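# Hang the lantern on the rail by its red wire

## Task

Suspend the lantern from the rail using its red wire so that the lantern hangs freely and touches nothing on the table.

## Robot and tools

Robot: two arms, left_arm and right_arm, each ending in a two-finger gripper. Calibrated base positions in the scene frame: left_arm (-0.034, +0.454, 0) m, quat_wxyz (+1.000, 0, 0, +0.007); right_arm (-0.066, -0.429, 0) m, quat_wxyz (+1.000, 0, 0, -0.012).

Frames. Scene frame: origin at table-top height, halfway between the nominal bases; +z up, +x out over the table, left_arm on the +y side (image left and right do not follow arm names). Fixed cameras and the table use the scene frame. Each arm reports its end_effector_position (m) and end_effector_quat_wxyz in its own base frame; these can be off by a few cm. Motion offsets are along the current Hand target's own axes. On the gripper, the fingers point along +z and open and close along y. end_effector_position is the point between the pads when they are shut; closed fingertips reach about 19 mm past it, open ones about 6 mm. A block sticks out about 10 cm toward the gripper's +x and turns with it.

execute_actions(actions, cameras). actions is a list of actions. Each action is a table of up to 15 rows, one row per 1/30 s step; a shorter table repeats its last row. Every row has 18 numbers in [-1, 1]: left dx, dy, dz, rx, ry, rz, gripper position, force_limit, speed, then the same nine for the right arm, always both arms. dx..rz are an offset, not a pose: every row counts from the Hand target as it stood when that action began, and 1.0 equals 0.6 m or 180 degrees; rx, ry, rz form one rotation vector. Repeating the same offset in a new action moves the arm further. All six pose numbers at 0 re-command the current Hand target. Images come back only if actions is empty or cameras names them.

move(target, speed, blend, stop_force, zero, blocking, cameras). target is one 18-number row, or a list of up to 15 such rows; every row is an offset from the same starting Hand targets, not from the previous row, same layout and scale as above. speed: path top speed in m/s, 0.002 to 1 (default 0.25), one value or one per target; rotation limited to twice that in rad/s. blend: corner rounding in m for a list (0 = stop at each). stop_force: 12 to 80 N, shared by both arms; an arm's path ends when push against its motion exceeds it. Use it only slowly, not while the gripper turns, and omit it when backing away from a contact. zero (default true) re-zeroes force before the move. blocking=false returns early (not allowed with stop_force). Keep finger numbers identical across a list. The result adds a move: line with an ending (done, off_target, moving, held, fault) and limits (paced = pose clipped, held = steps withheld). done means within 3 mm and 2 degrees; it says nothing about touching. Paths do not avoid obstacles and fast moves overshoot.

wait(seconds 0 to 10): run the scene holding last commands. stop(): brake a running move. zoom_image(camera, region=[x0, y0, x1, y1] pixels, at most 504x504) on the newest image of cam_high, cam_low, cam_pegs, cam_rail, cam_left_wrist or cam_right_wrist (all 896x504). finished_scene(scene): ends the scene for good, with its number; do this only once the lantern hangs on its own.

Gripper numbers. position: +1 fully open (85 mm), about -0.8 pads touch, -1 squeeze until blocked. force_limit and speed (both start at +1) set grip strength; speed runs from about 20 mm/s at -1 through 85 at 0 to 150 at +1. A slow close (speed -1) gives roughly 30 N per pad at force_limit -1 up to 100 N at +1; a fast close from well open gives 120 to 245 N. New force or speed values apply only when position changes by at least 0.01. To keep a gripper unchanged, resend its last three numbers; 0 is a real command. To grip: send -1, keep it, look for object_status 2. Status: 0 moving, 1 blocked while opening, 2 blocked while closing, 3 reached target or pads met. position_measured is in counts: 3 open, 78 about 60 mm, 130 about 40 mm, 180 about 20 mm, 230 pads meet.

Controller. Each step the commanded pose is clipped to 70 mm and 16 degrees from the measured gripper pose; Hand target is the clipped last command and later offsets count from it. A gripper may settle short; the next command asks again, or add the gap as an offset. A blocked arm keeps pushing until commanded back past its gripper. A clearance check holds back commands bringing the arms too close (fingers excepted), not always preventing contact.

Results: robot state per arm, Hand target, Tool commands, joint velocities (may be omitted if within noise), Flange force along the gripper axes (noisy, includes held weight, earlier actions listed too; no reading near singular poses), object_status, position_measured, MOTOR HOT or fault lines.

Faults: an outside force of 150 N on the arm, tool or load, or joint torque at its limit (140 N m waist, shoulder, elbow; 35.2 N m forearm roll, wrist pitch, wrist roll; load weight counts) freezes that arm for 10 s; if its grip pins it, open first. Holding loads, stretching out or pushing at unreachable poses heats motors, leading to a 30 to 60 s brake. Joint ranges (rad): waist ±3.491, shoulder ±3.140, elbow -1.187 to 4.328, forearm roll ±3.316, wrist pitch ±3.140, wrist roll ±3.927.

Avoid: anything falling or being left off the table (scene fails), dropping or releasing moving parts, hard hits on fixed or heavy things, firm squeezing of a part that still rests on something, arm-to-arm presses (closing on the other gripper counts), heavy twists or fast swings of loads. Objects may get occasional small pushes by themselves. Camera calibration numbers are given per camera; fixed cameras may be off by up to 2.3 degrees and 9 mm.

Each tool is called as name(argument=value, ...) on one line, values as JSON.

## Session

execute_actions(actions=[])

Scene clock: 0.00 s.
left_arm: end_effector_position=(+0.2823, -0.1963, +0.3419) position_measured=3 object_status=3 end_effector_quat_wxyz=(+0.523, +0.503, -0.592, +0.350) | right_arm: end_effector_position=(+0.5335, -0.1593, +0.2820) position_measured=3 object_status=3 end_effector_quat_wxyz=(+0.024, -0.492, +0.869, -0.045)
Joint positions: left_arm=[0.479 -0.075 -0.742 0.888 -1.98 0.787] | right_arm=[-0.024 0.196 0.193 0.054 -1.481 1.051]
Joint velocities: within noise
Flange force (N): no reading
Hand target: left_arm +0.2823, -0.1963, +0.3419; +0.523, +0.503, -0.592, +0.350 | right_arm +0.5335, -0.1593, +0.2820; +0.024, -0.492, +0.869, -0.045
Tool commands: left_gripper/position=+1.0 left_gripper/force_limit=+1.0 left_gripper/speed=+1.0 right_gripper/position=+1.0 right_gripper/force_limit=+1.0 right_gripper/speed=+1.0

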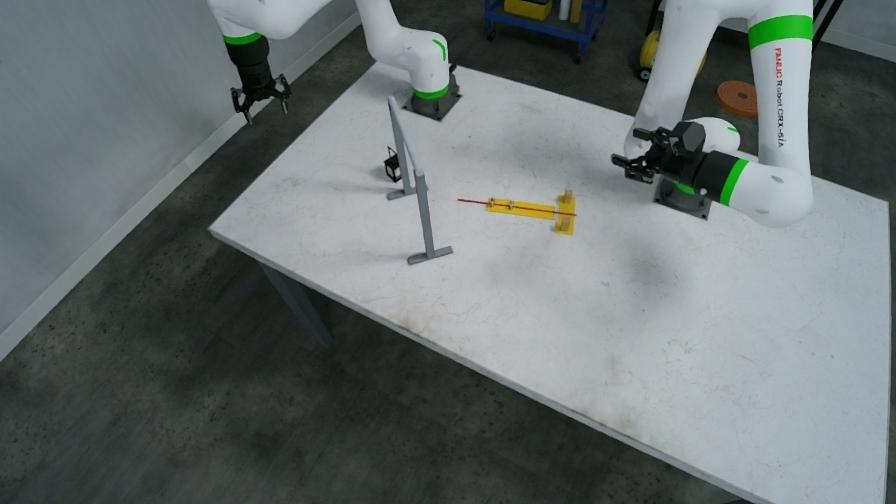

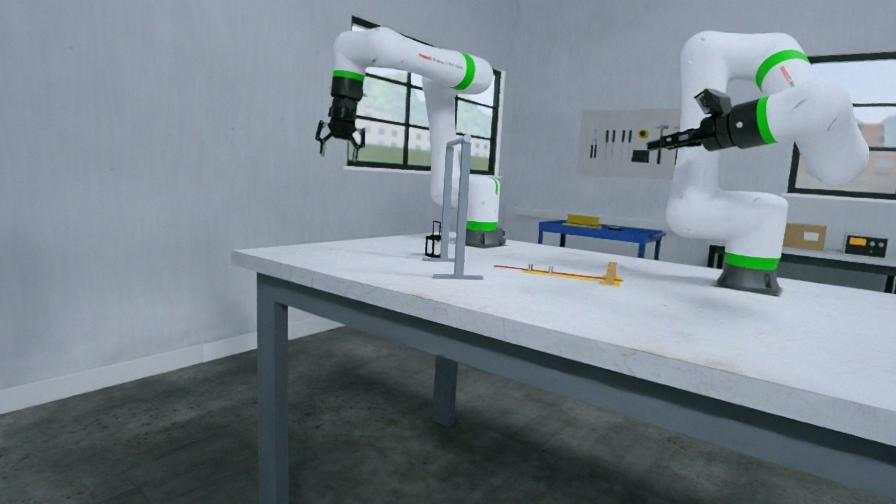

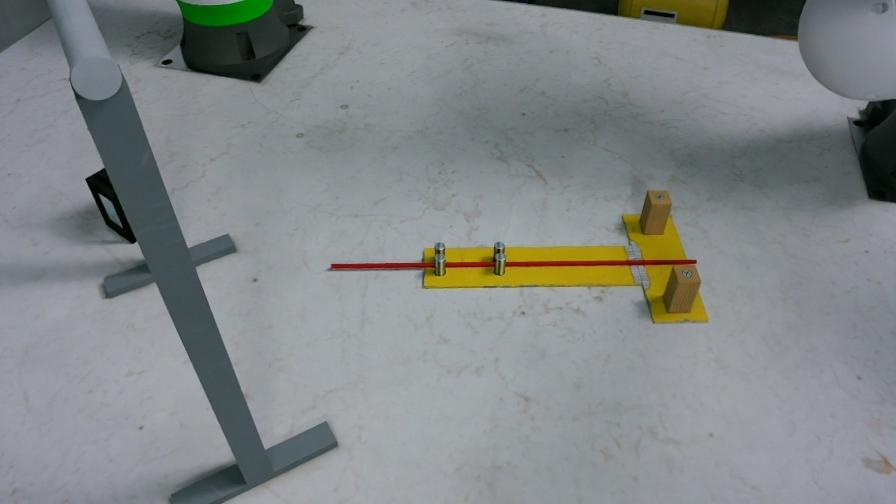

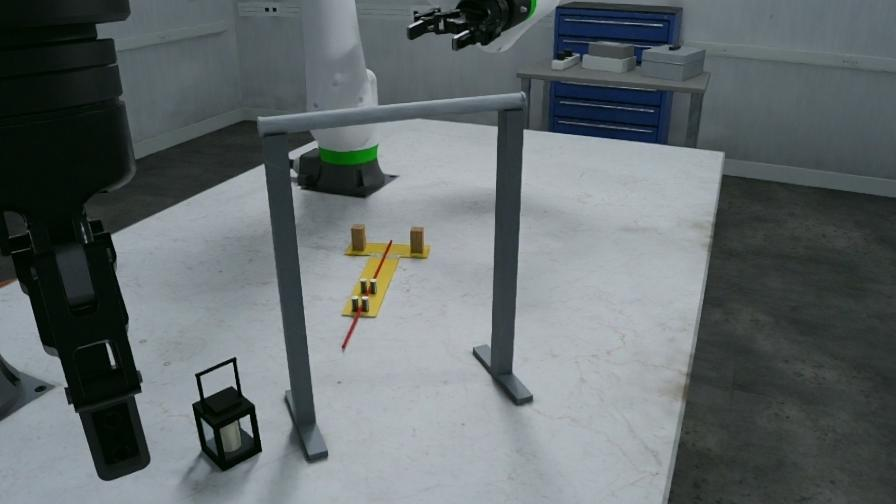

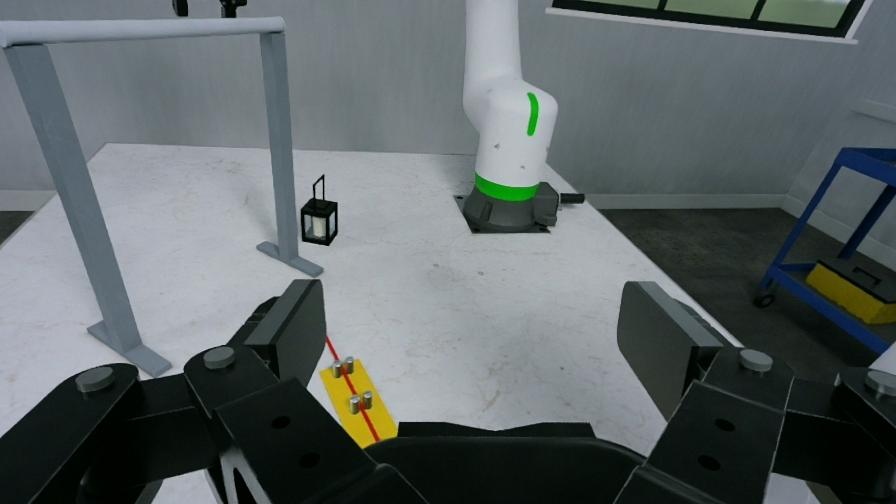

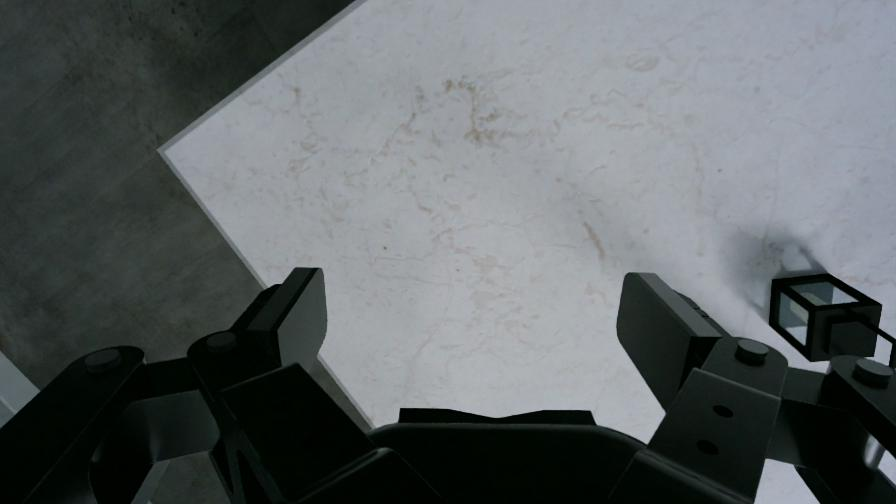

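zoom_image(camera="cam_pegs", region=[310, 170, 730, 340])

zoom_image(camera="cam_rail", region=[150, 70, 550, 480])

zoom_image(camera="cam_low", region=[400, 120, 660, 300])

zoom_image(camera="cam_rail", region=[320, 210, 460, 370])

zoom_image(camera="cam_high", region=[360, 80, 600, 270])

Scaled by 1.200.

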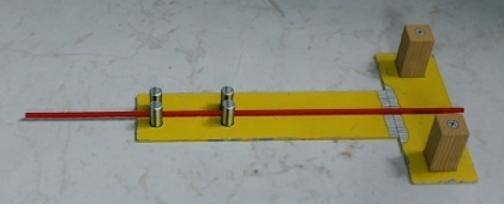

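Scaled by 1.229.

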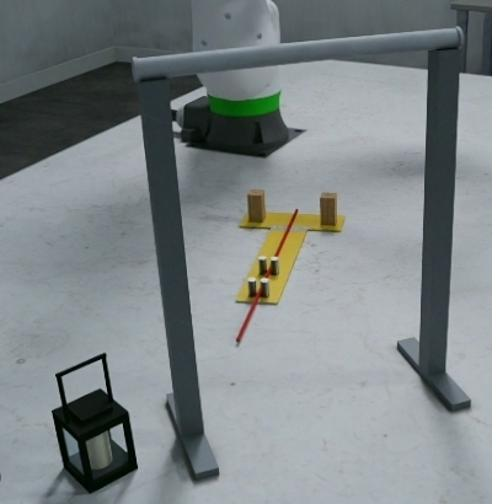

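Scaled by 1.938.

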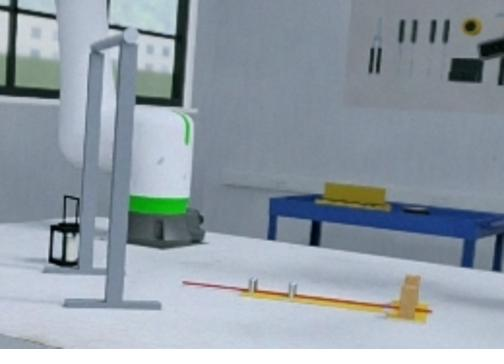

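Scaled by 3.150.

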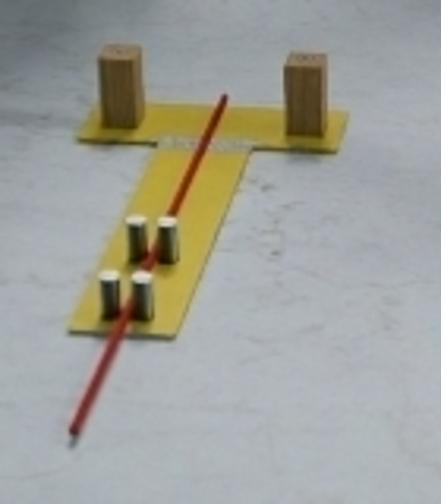

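Scaled by 2.100.

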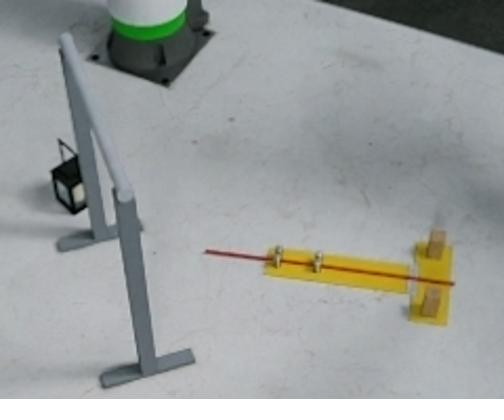

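move(target=[-0.0838,-0.0757,0.305,0.1446,-0.412,-0.1192,1,1,1,0,0,0,0,0,0,1,1,1], cameras=["cam_left_wrist","cam_pegs"])

Scene clock: 62.53 s.
left_arm: end_effector_position=(+0.2744, -0.3682, +0.2499) position_measured=3 object_status=3 end_effector_quat_wxyz=(+0.000, +0.800, -0.600, +0.000) | right_arm: end_effector_position=(+0.5335, -0.1593, +0.2820) position_measured=3 object_status=3 end_effector_quat_wxyz=(+0.024, -0.492, +0.869, -0.045)
Joint positions: left_arm=[-0.644 0.029 -0.047 0 -1.495 2.498] | right_arm=[-0.024 0.196 0.193 0.054 -1.481 1.051]
Flange force (N): left_arm=[0.5 -1.4 1.0] | right_arm=[4.7 -4.3 -3.4]
Hand target: left_arm +0.2744, -0.3683, +0.2499; +0.000, +0.800, -0.600, +0.000 | right_arm +0.5335, -0.1593, +0.2820; +0.024, -0.492, +0.869, -0.045
Off the commanded pose: left_arm 0.000 m, 0 deg | right_arm 0.000 m, 0 deg.
move: done
camera_calibration:
cam_left_wrist: T_world_to_cam=[[-0.95555, -0.294496, 0.0139957, 0.15622], [-0.274338, 0.905526, 0.323669, 0.350108], [-0.107993, 0.305442, -0.946067, 0.510489], [0, 0, 0, 1]] pos_world=[0.300453, -0.426951, 0.367451]
Images, in order (width x height): cam_pegs 896x504, cam_left_wrist 896x504.

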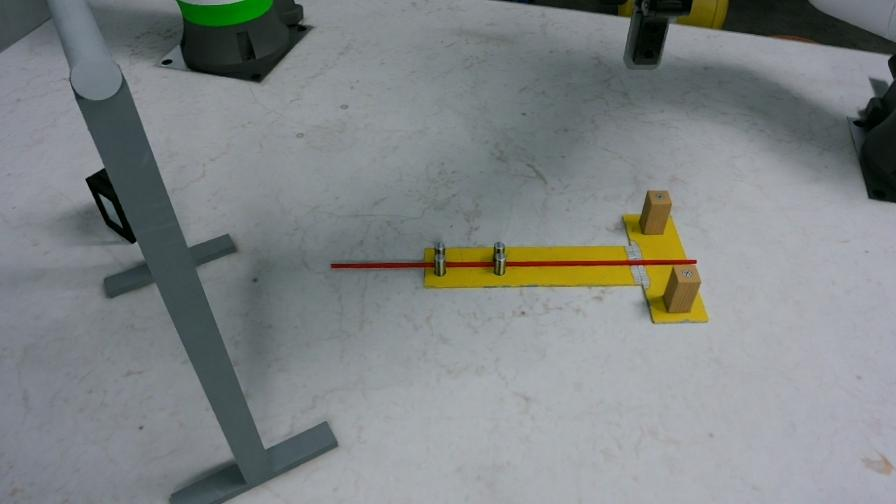

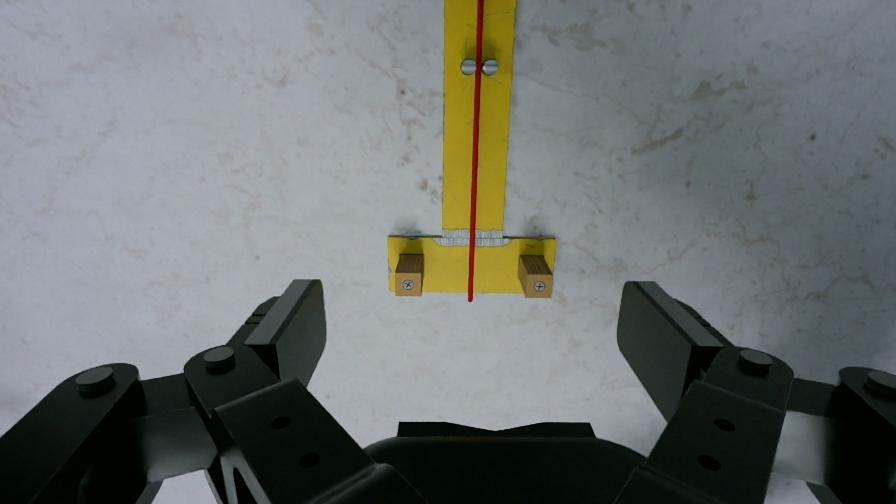

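move(target=[[-0.15,0,-0.06,0,0.11,0,1,1,1,0.158,0.451,-0.076,-0.015,0.008,0.16,1,1,1],[-0.15,0,-0.06,0,0.11,0,1,1,1,-0.385,0.783,-0.028,-0.03,0.016,0.327,1,1,1],[-0.15,0,-0.06,0,0.11,0,1,1,1,-0.602,0.670,0.201,-0.03,0.016,0.327,-0.8,0,0]], blend=0.03, cameras=["all"])

Scene clock: 100.30 s.
left_arm: end_effector_position=(+0.2492, -0.2819, +0.2859) position_measured=3 object_status=3 end_effector_quat_wxyz=(+0.103, +0.788, -0.591, +0.137) | right_arm: end_effector_position=(+0.3872, +0.3496, +0.1199) position_measured=229 object_status=0 end_effector_quat_wxyz=(+0.000, -0.001, +1.000, +0.000)
Joint positions: left_arm=[-0.236 -0.442 -0.476 0.304 -1.369 2.055] | right_arm=[0.986 0.252 -0.103 0 -1.216 -0.985]
Flange force (N): left_arm=[-3.1 -0.7 0.1] | right_arm=[-5.6 -2.8 -3.5]
Hand target: left_arm +0.2492, -0.2819, +0.2859; +0.103, +0.788, -0.591, +0.137 | right_arm +0.3872, +0.3496, +0.1199; +0.000, -0.001, +1.000, +0.000
Off the commanded pose: left_arm 0.000 m, 0 deg | right_arm 0.000 m, 0 deg.
move: done
camera_calibration:
cam_left_wrist: T_world_to_cam=[[-0.957142, -0.289043, 0.0182678, 0.157759], [-0.289333, 0.957096, -0.015929, 0.368651], [-0.0128799, -0.0205318, -0.999706, 0.41519], [0, 0, 0, 1]] pos_world=[0.263008, -0.298711, 0.418059]
cam_right_wrist: T_world_to_cam=[[-0.0164421, 0.99986, 0.0032314, -0.340269], [0.935733, 0.0142486, 0.352422, -0.396134], [0.352326, 0.00881827, -0.935836, 0.0997085], [0, 0, 0, 1]] pos_world=[0.329951, 0.344986, 0.234016]

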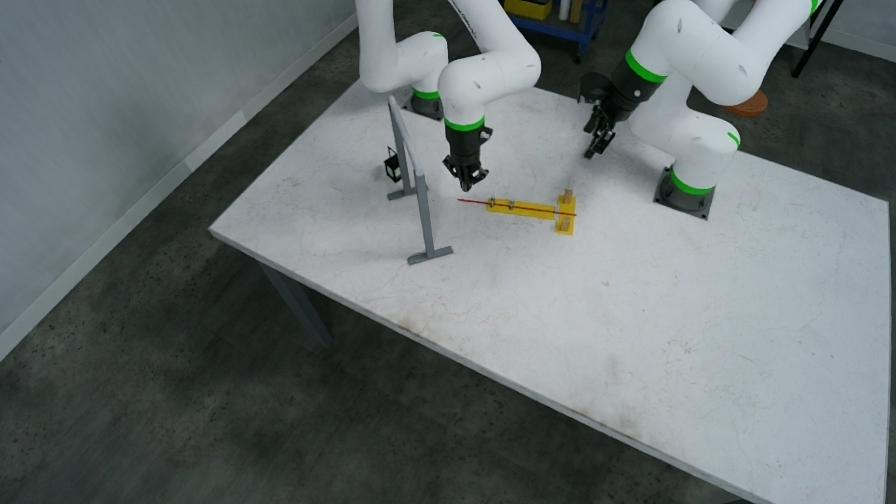

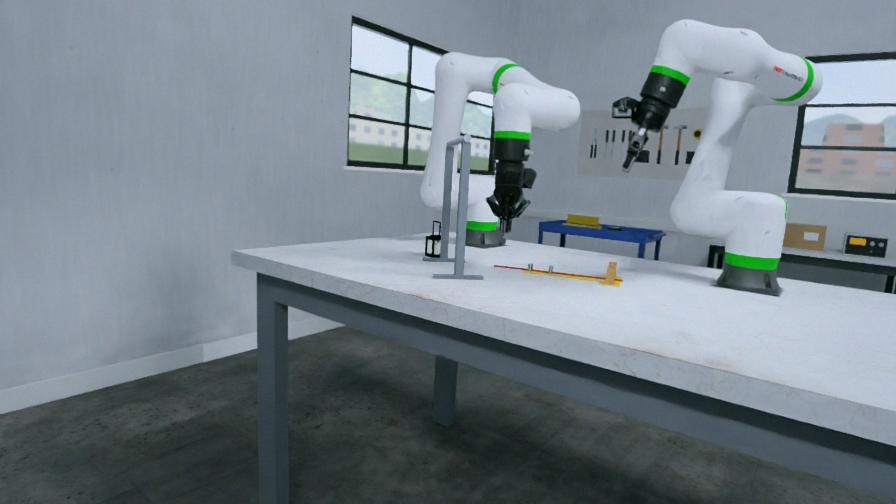

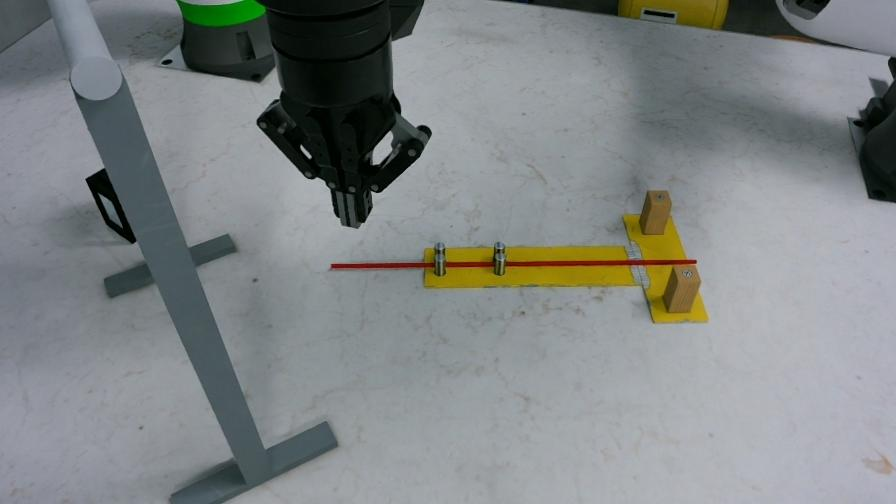

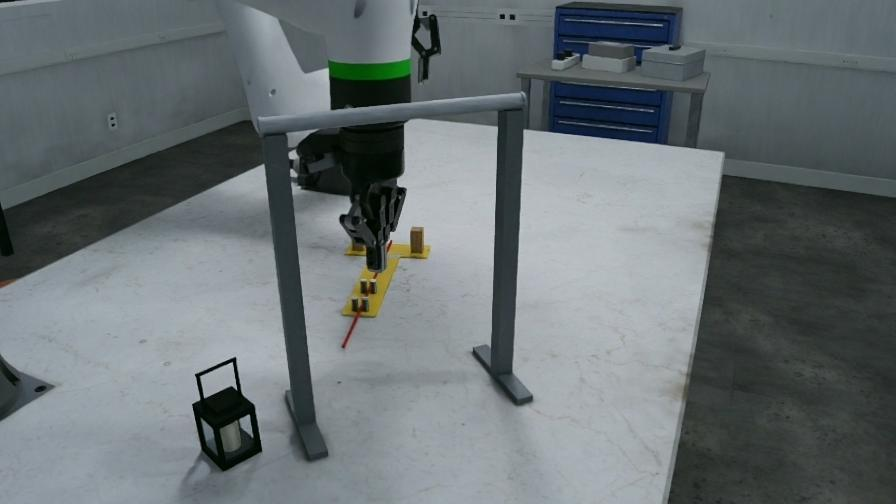

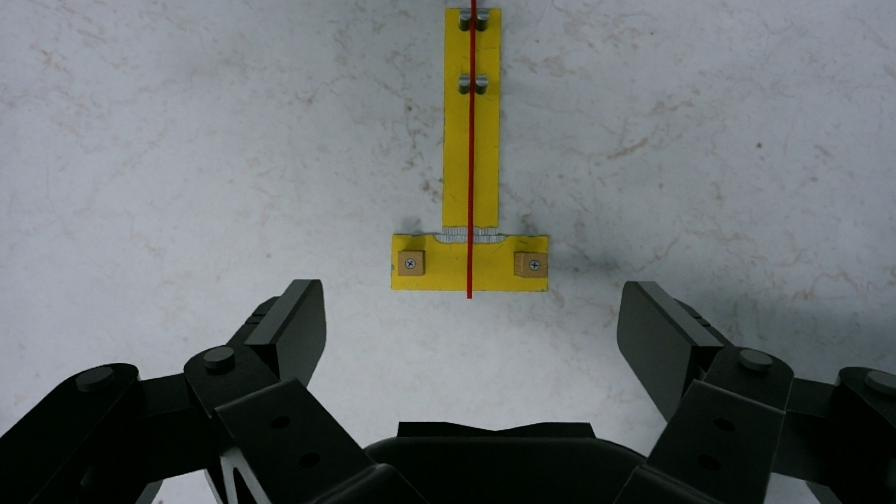

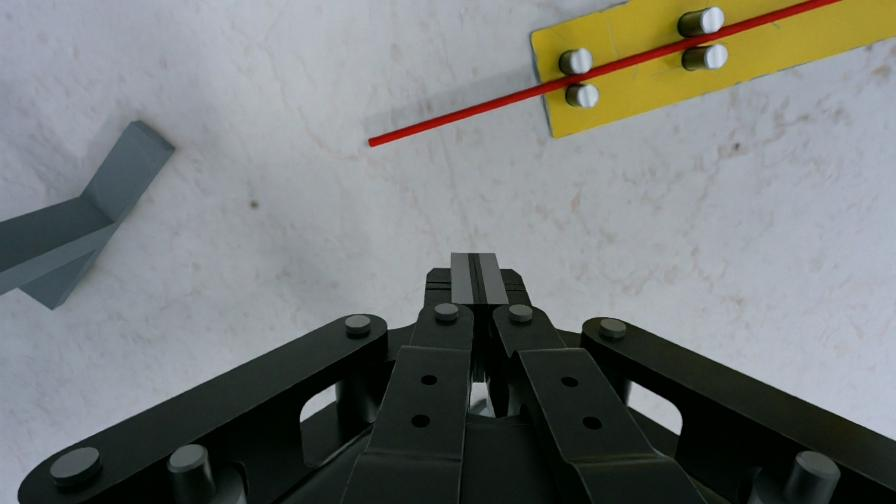

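move(target=[0,0,0,0,0,0,1,1,1,0,0,0.1417,0,0,0,-0.8,0,0], speed=0.12)

move(target=[0,0,0,0,0,0,1,1,1,0,0,0.042,0,0,0,-0.8,0,0], speed=0.008, stop_force=12, cameras=["cam_right_wrist","cam_pegs","cam_low"])

Scene clock: 113.47 s.
left_arm: end_effector_position=(+0.2492, -0.2819, +0.2859) position_measured=3 object_status=3 end_effector_quat_wxyz=(+0.103, +0.788, -0.591, +0.137) | right_arm: end_effector_position=(+0.3871, +0.3495, +0.0349) position_measured=229 object_status=3 end_effector_quat_wxyz=(+0.000, -0.001, +1.000, +0.000)
Joint positions: left_arm=[-0.236 -0.442 -0.476 0.304 -1.369 2.055] | right_arm=[0.986 0.344 -0.204 0 -1.024 -0.985]
Flange force (N): left_arm=[-3.5 -0.9 0.0] | right_arm=[-6.2 -2.8 -2.9]
Hand target: left_arm +0.2492, -0.2819, +0.2859; +0.103, +0.788, -0.591, +0.137 | right_arm +0.3871, +0.3495, +0.0348; +0.000, -0.001, +1.000, +0.000
Off the commanded pose: left_arm 0.000 m, 0 deg | right_arm 0.000 m, 0 deg.
move: done

Scene clock: 116.00 s.
left_arm: end_effector_position=(+0.2492, -0.2819, +0.2859) position_measured=3 object_status=3 end_effector_quat_wxyz=(+0.103, +0.788, -0.591, +0.137) | right_arm: end_effector_position=(+0.3872, +0.3495, +0.0193) position_measured=229 object_status=3 end_effector_quat_wxyz=(+0.000, -0.001, +1.000, +0.000)
Joint positions: left_arm=[-0.236 -0.442 -0.476 0.304 -1.369 2.055] | right_arm=[0.986 0.365 -0.218 0 -0.989 -0.985]
Flange force (N): left_arm=[-2.5 -1.5 -0.4] | right_arm=[1.0 -4.8 -31.8]
Hand target: left_arm +0.2492, -0.2819, +0.2859; +0.103, +0.788, -0.591, +0.137 | right_arm +0.3872, +0.3495, +0.0193; +0.000, -0.001, +1.000, +0.000 (not the last commanded pose)
Off the commanded pose: left_arm 0.000 m, 0 deg | right_arm 0.010 m, 0 deg.
move: contact (right_arm)
camera_calibration:
cam_right_wrist: T_world_to_cam=[[-0.0165715, 0.999857, 0.00328429, -0.339908], [0.935619, 0.0143482, 0.352719, -0.360717], [0.352622, 0.00891793, -0.935723, 0.00541777], [0, 0, 0, 1]] pos_world=[0.32995, 0.344987, 0.133418]
Images, in order (width x height): cam_low 896x504, cam_pegs 896x504, cam_right_wrist 896x504.

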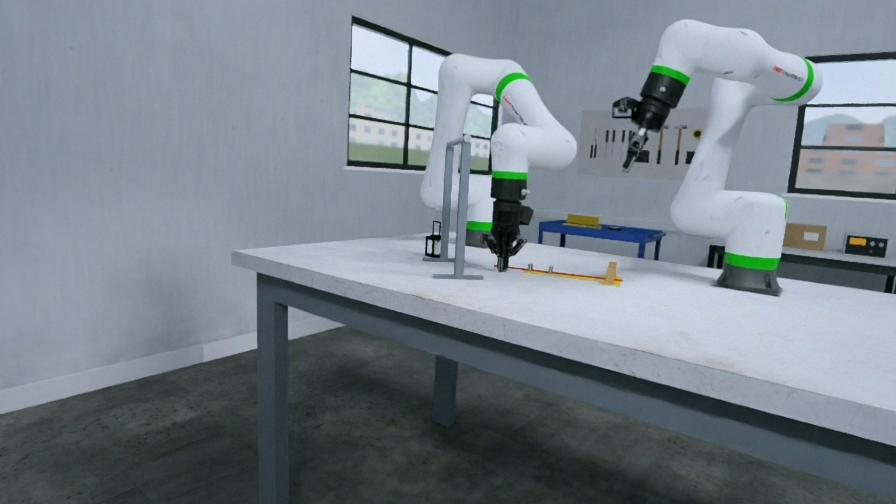

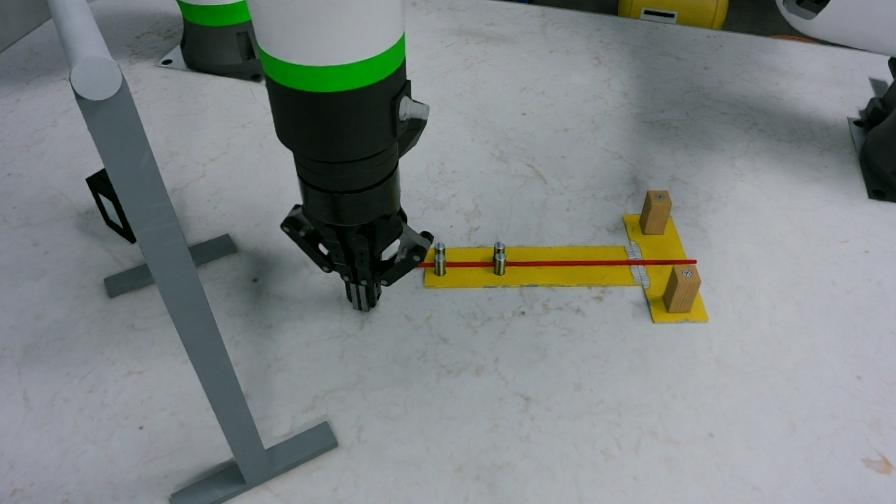

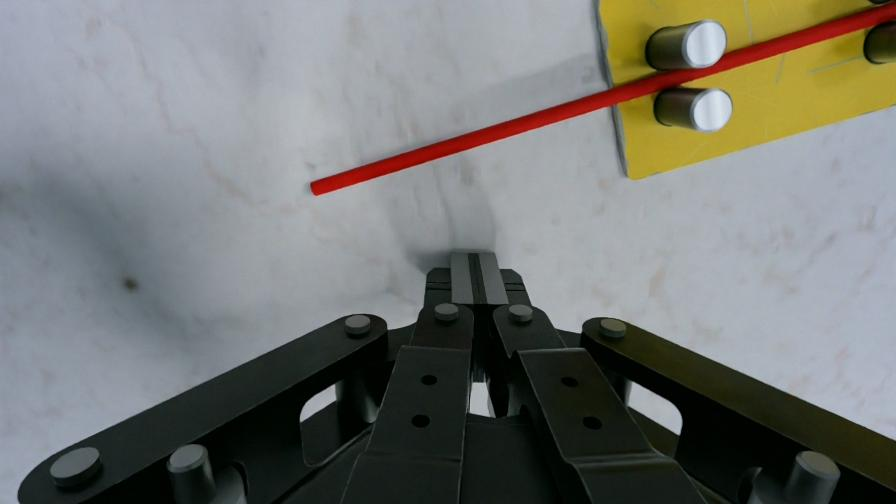

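move(target=[[0,0,0,0,0,0,1,1,1,0,0,-0.0095,0,0,0,-0.8,0,0],[0,0,0,0,0,0,1,1,1,0.0295,0.0088,-0.0095,0,0,0,-0.8,0,0],[0,0,0,0,0,0,1,1,1,0.0433,-0.0032,-0.0095,0,0,0,-0.8,0,0],[0,0,0,0,0,0,1,1,1,0.0677,-0.0162,-0.0095,0,0,0,-0.8,0,0],[0,0,0,0,0,0,1,1,1,0.0943,-0.0225,-0.0095,0,0,0,-0.8,0,0]], speed=0.04, blend=0.004, cameras=["cam_right_wrist","cam_left_wrist","cam_pegs"])

Scene clock: 132.90 s.
left_arm: end_effector_position=(+0.2492, -0.2819, +0.2859) position_measured=3 object_status=3 end_effector_quat_wxyz=(+0.103, +0.788, -0.591, +0.137) | right_arm: end_effector_position=(+0.3306, +0.3360, +0.0250) position_measured=229 object_status=3 end_effector_quat_wxyz=(+0.000, -0.001, +1.000, +0.000)
Joint positions: left_arm=[-0.236 -0.442 -0.476 0.304 -1.369 2.055] | right_arm=[1.073 0.247 -0.36 0 -0.965 -1.071]
Flange force (N): left_arm=[-2.8 -1.3 0.1] | right_arm=[-6.0 -3.2 -3.3]
Hand target: left_arm +0.2492, -0.2819, +0.2859; +0.103, +0.788, -0.591, +0.137 | right_arm +0.3306, +0.3360, +0.0250; +0.000, -0.001, +1.000, +0.000
Off the commanded pose: left_arm 0.000 m, 0 deg | right_arm 0.000 m, 0 deg.
move: done; blend cut to 0.0029 m at target 1
camera_calibration:
cam_left_wrist: T_world_to_cam=[[-0.957142, -0.289043, 0.0182678, 0.157759], [-0.289333, 0.957096, -0.015929, 0.368651], [-0.0128799, -0.0205318, -0.999706, 0.41519], [0, 0, 0, 1]] pos_world=[0.263008, -0.298711, 0.418059]
cam_right_wrist: T_world_to_cam=[[-0.0164787, 0.999859, 0.0033213, -0.327297], [0.935654, 0.0142492, 0.352631, -0.309541], [0.352534, 0.00891848, -0.935756, 0.0308592], [0, 0, 0, 1]] pos_world=[0.273351, 0.331386, 0.139118]
Images, in order (width x height): cam_pegs 896x504, cam_left_wrist 896x504, cam_right_wrist 896x504.

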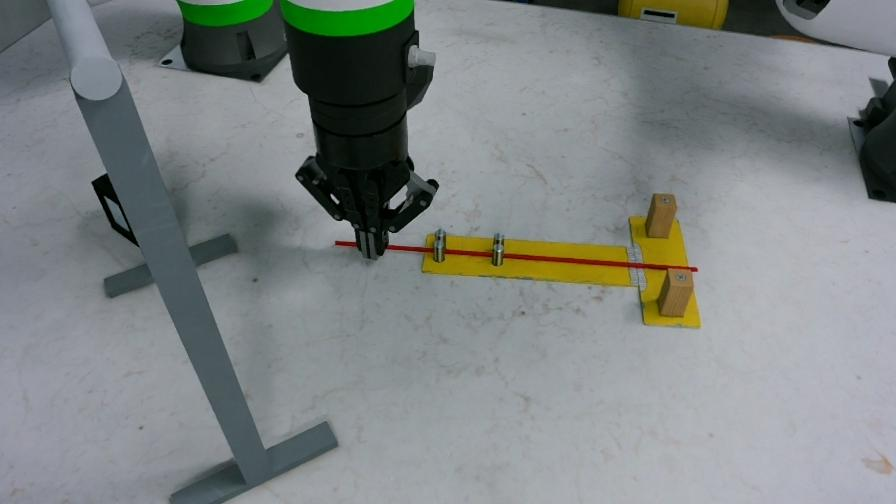

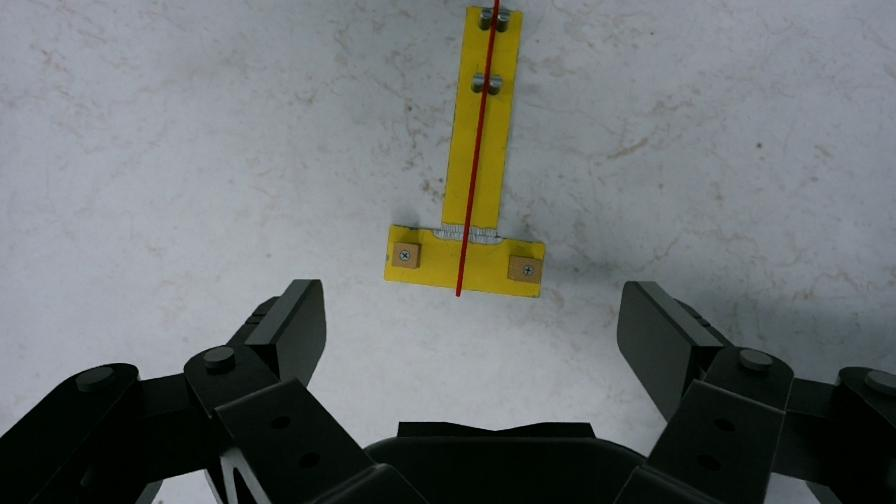

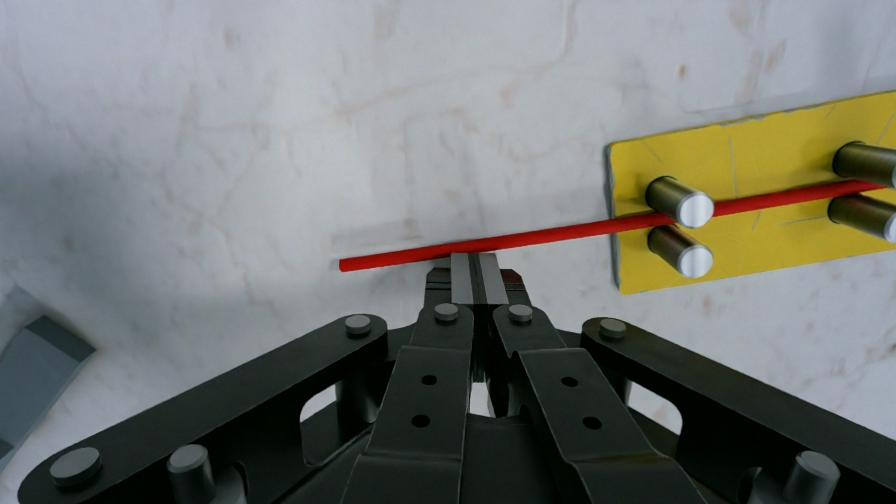

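move(target=[[-0.0075,0.055,0.0505,-0.092,-0.0826,0.529,1,1,1,-0.05,-0.0333,0,0,0,0,-0.8,0,0],[-0.0528,0.1065,0.2037,0.164,-0.011,-0.943,1,1,1,-0.05,-0.0333,-0.05,0,0,0,-0.8,0,0]], blend=0.01, speed=0.5, cameras=["cam_left_wrist","cam_pegs","cam_right_wrist"])

Scene clock: 184.57 s.
left_arm: end_effector_position=(+0.1911, -0.3108, +0.1602) position_measured=3 object_status=3 end_effector_quat_wxyz=(+0.000, +0.653, +0.757, +0.000) | right_arm: end_effector_position=(+0.3607, +0.3160, +0.0550) position_measured=229 object_status=3 end_effector_quat_wxyz=(+0.000, -0.001, +1.000, +0.000)
Joint positions: left_arm=[-0.655 -0.18 -0.453 0 -1.297 -0.768] | right_arm=[0.994 0.223 -0.307 0 -1.041 -0.993]
Flange force (N): left_arm=[1.3 1.2 0.8] | right_arm=[-6.0 -3.7 -3.6]
Hand target: left_arm +0.1911, -0.3108, +0.1602; +0.000, +0.653, +0.757, +0.000 | right_arm +0.3607, +0.3161, +0.0550; +0.000, -0.001, +1.000, +0.000
Off the commanded pose: left_arm 0.000 m, 0 deg | right_arm 0.000 m, 0 deg.
move: done
camera_calibration:
cam_left_wrist: T_world_to_cam=[[0.986708, 0.161824, 0.0148622, -0.134794], [0.148382, -0.934471, 0.323646, -0.348442], [0.0662619, -0.317138, -0.946062, 0.172268], [0, 0, 0, 1]] pos_world=[0.17329, -0.249164, 0.277751]
cam_right_wrist: T_world_to_cam=[[-0.0165715, 0.999857, 0.00328429, -0.306969], [0.935619, 0.0143482, 0.352719, -0.348034], [0.352622, 0.00891793, -0.935723, 0.0484663], [0, 0, 0, 1]] pos_world=[0.30345, 0.311487, 0.169118]
Images, in order (width x height): cam_pegs 896x504, cam_left_wrist 896x504, cam_right_wrist 896x504.

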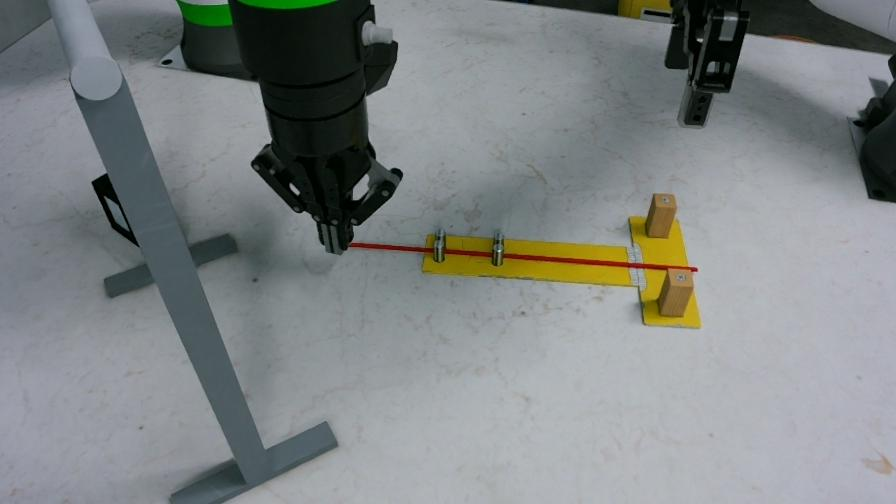

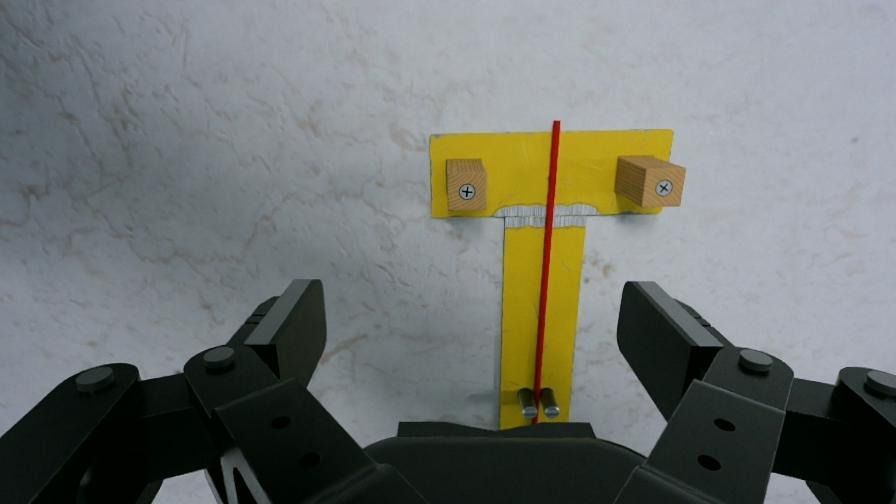

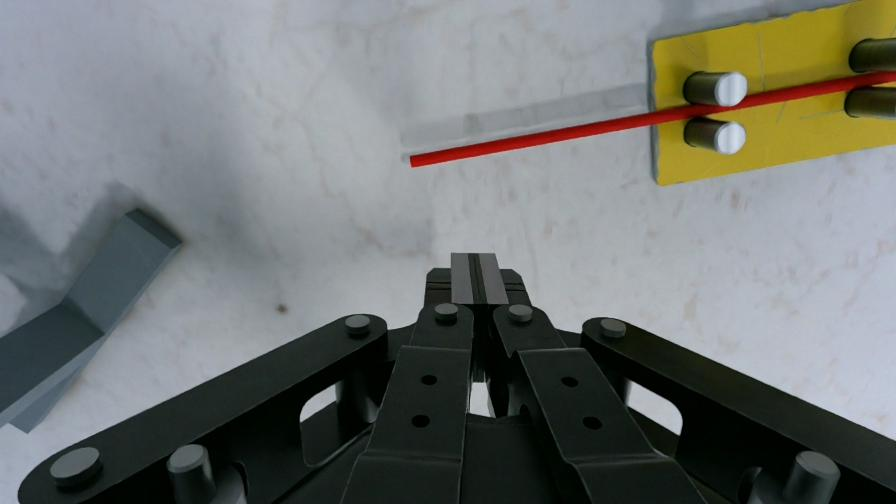

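move(target=[0.0175,0.0077,0.1167,0,0,0,1,1,1,0,0,0,0,0,0,-0.8,0,0], cameras=["cam_left_wrist","cam_pegs","cam_high","cam_low"])

zoom_image(camera="cam_pegs", region=[560, 80, 800, 340])

Scene clock: 196.93 s.
left_arm: end_effector_position=(+0.1942, -0.2998, +0.0902) position_measured=3 object_status=3 end_effector_quat_wxyz=(+0.000, +0.653, +0.757, +0.000) | right_arm: end_effector_position=(+0.3607, +0.3161, +0.0550) position_measured=229 object_status=3 end_effector_quat_wxyz=(+0.000, -0.001, +1.000, +0.000)
Joint positions: left_arm=[-0.624 -0.132 -0.586 0 -1.115 -0.8] | right_arm=[0.994 0.223 -0.307 0 -1.041 -0.993]
Flange force (N): left_arm=[0.4 1.4 0.3] | right_arm=[-5.1 -3.5 -3.1]
Hand target: left_arm +0.1942, -0.2998, +0.0901; +0.000, +0.653, +0.757, +0.000 | right_arm +0.3607, +0.3161, +0.0550; +0.000, -0.001, +1.000, +0.000
Off the commanded pose: left_arm 0.000 m, 0 deg | right_arm 0.000 m, 0 deg.
move: done
camera_calibration:
cam_left_wrist: T_world_to_cam=[[0.986701, 0.161858, 0.0149547, -0.138602], [0.148384, -0.934466, 0.32366, -0.31597], [0.0663614, -0.317136, -0.946055, 0.109308], [0, 0, 0, 1]] pos_world=[0.17639, -0.238164, 0.207751]
Images, in order (width x height): cam_high 896x504, cam_low 896x504, cam_pegs 896x504, cam_left_wrist 896x504.

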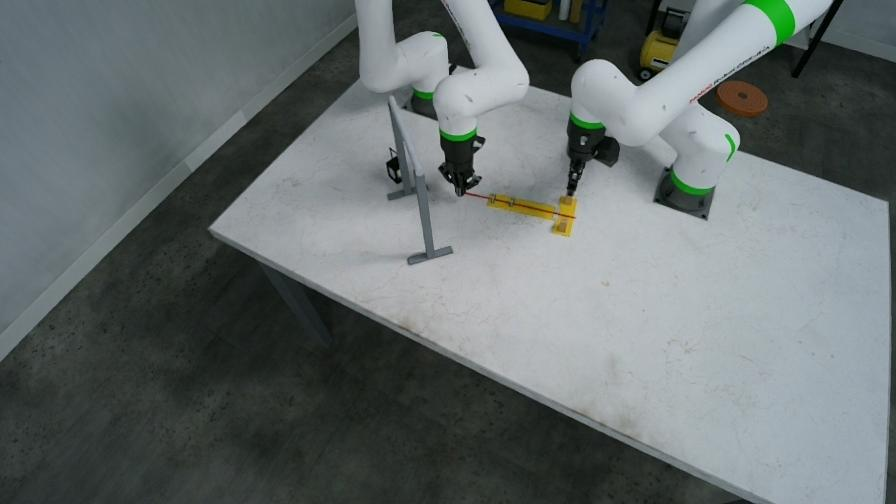

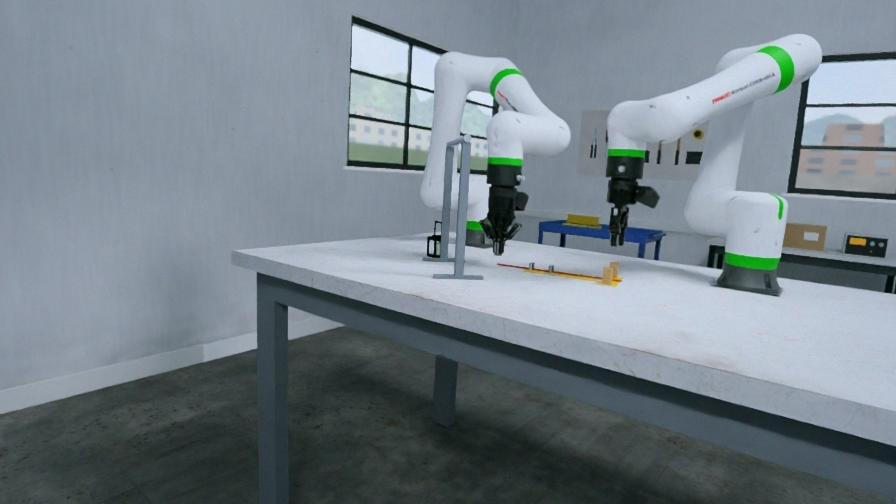

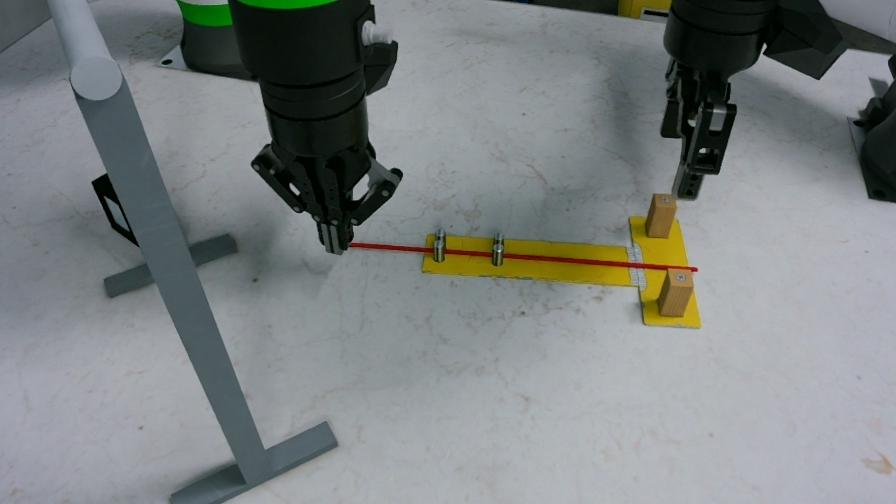

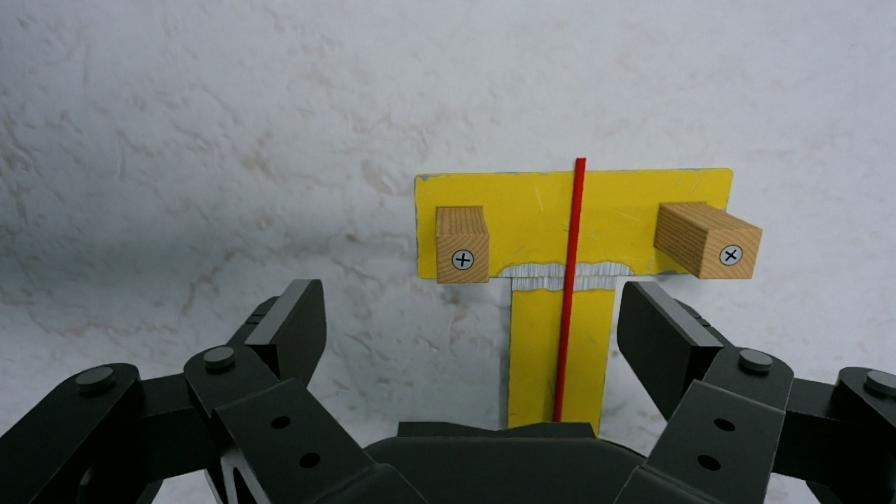

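Scaled by 1.938.

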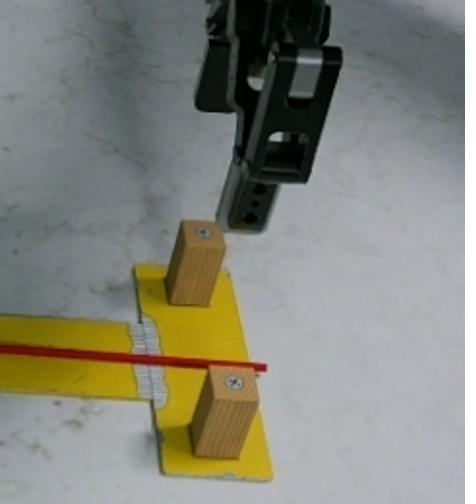

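move(target=[[0,0,0,0,0,0,-0.08,-1,0,0,0,0,0,0,0,-0.8,0,0],[0.0063,0.001,0.02,0,0,0,-0.08,-1,0,0,0,0,0,0,0,-0.8,0,0],[0.0063,0.001,0.0917,0,0,0,-0.08,-1,0,0,0,0,0,0,0,-0.8,0,0]], speed=0.06, cameras=["cam_left_wrist","cam_pegs"])

zoom_image(camera="cam_pegs", region=[560, 80, 800, 340])

Scene clock: 206.53 s.
left_arm: end_effector_position=(+0.1943, -0.2960, +0.0351) position_measured=139 object_status=3 end_effector_quat_wxyz=(+0.000, +0.653, +0.757, +0.000) | right_arm: end_effector_position=(+0.3607, +0.3161, +0.0550) position_measured=229 object_status=3 end_effector_quat_wxyz=(+0.000, -0.001, +1.000, +0.000)
Joint positions: left_arm=[-0.614 -0.056 -0.668 0 -0.959 -0.809] | right_arm=[0.994 0.223 -0.307 0 -1.041 -0.993]
Flange force (N): left_arm=[0.5 2.0 0.8] | right_arm=[-6.0 -3.3 -3.3]
Hand target: left_arm +0.1943, -0.2960, +0.0351; +0.000, +0.653, +0.757, +0.000 | right_arm +0.3607, +0.3161, +0.0550; +0.000, -0.001, +1.000, +0.000
Off the commanded pose: left_arm 0.000 m, 0 deg | right_arm 0.000 m, 0 deg.
move: done
camera_calibration:
cam_left_wrist: T_world_to_cam=[[0.986701, 0.161858, 0.0149547, -0.138393], [0.148384, -0.934466, 0.32366, -0.294585], [0.0663614, -0.317136, -0.946055, 0.0583856], [0, 0, 0, 1]] pos_world=[0.17639, -0.234364, 0.152651]
Images, in order (width x height): cam_pegs 896x504, cam_left_wrist 896x504.

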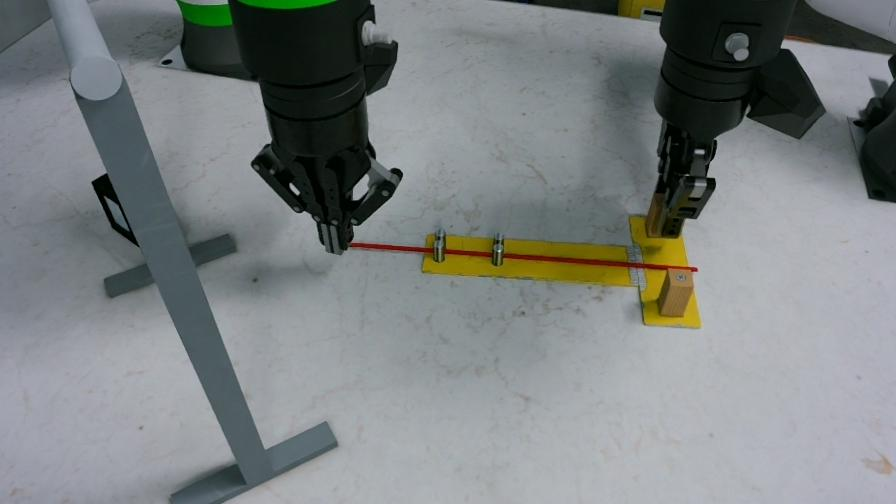

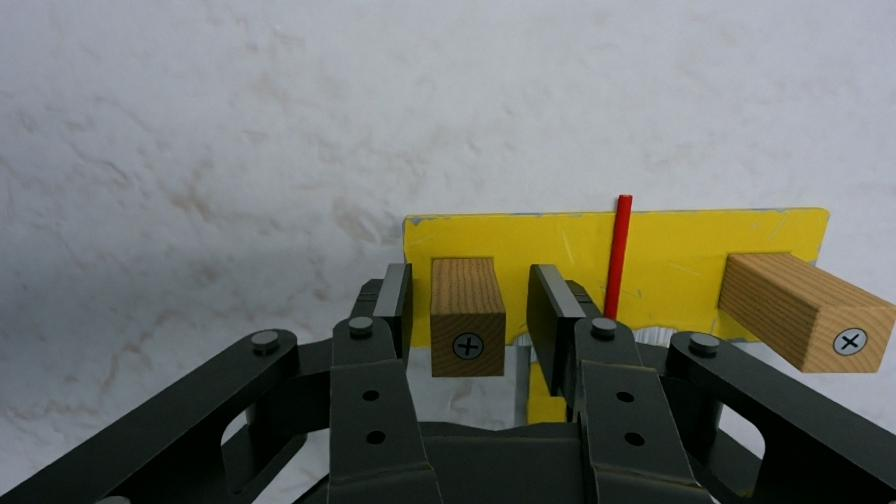

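Scaled by 1.938.

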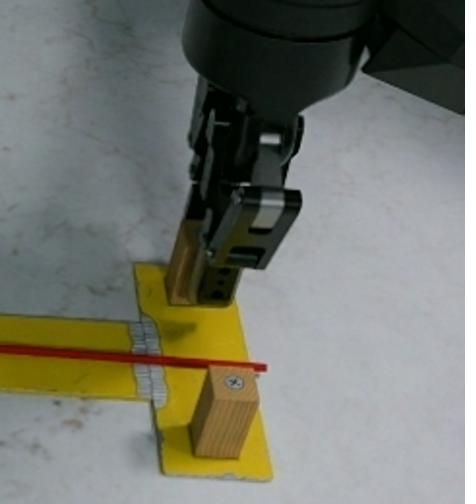

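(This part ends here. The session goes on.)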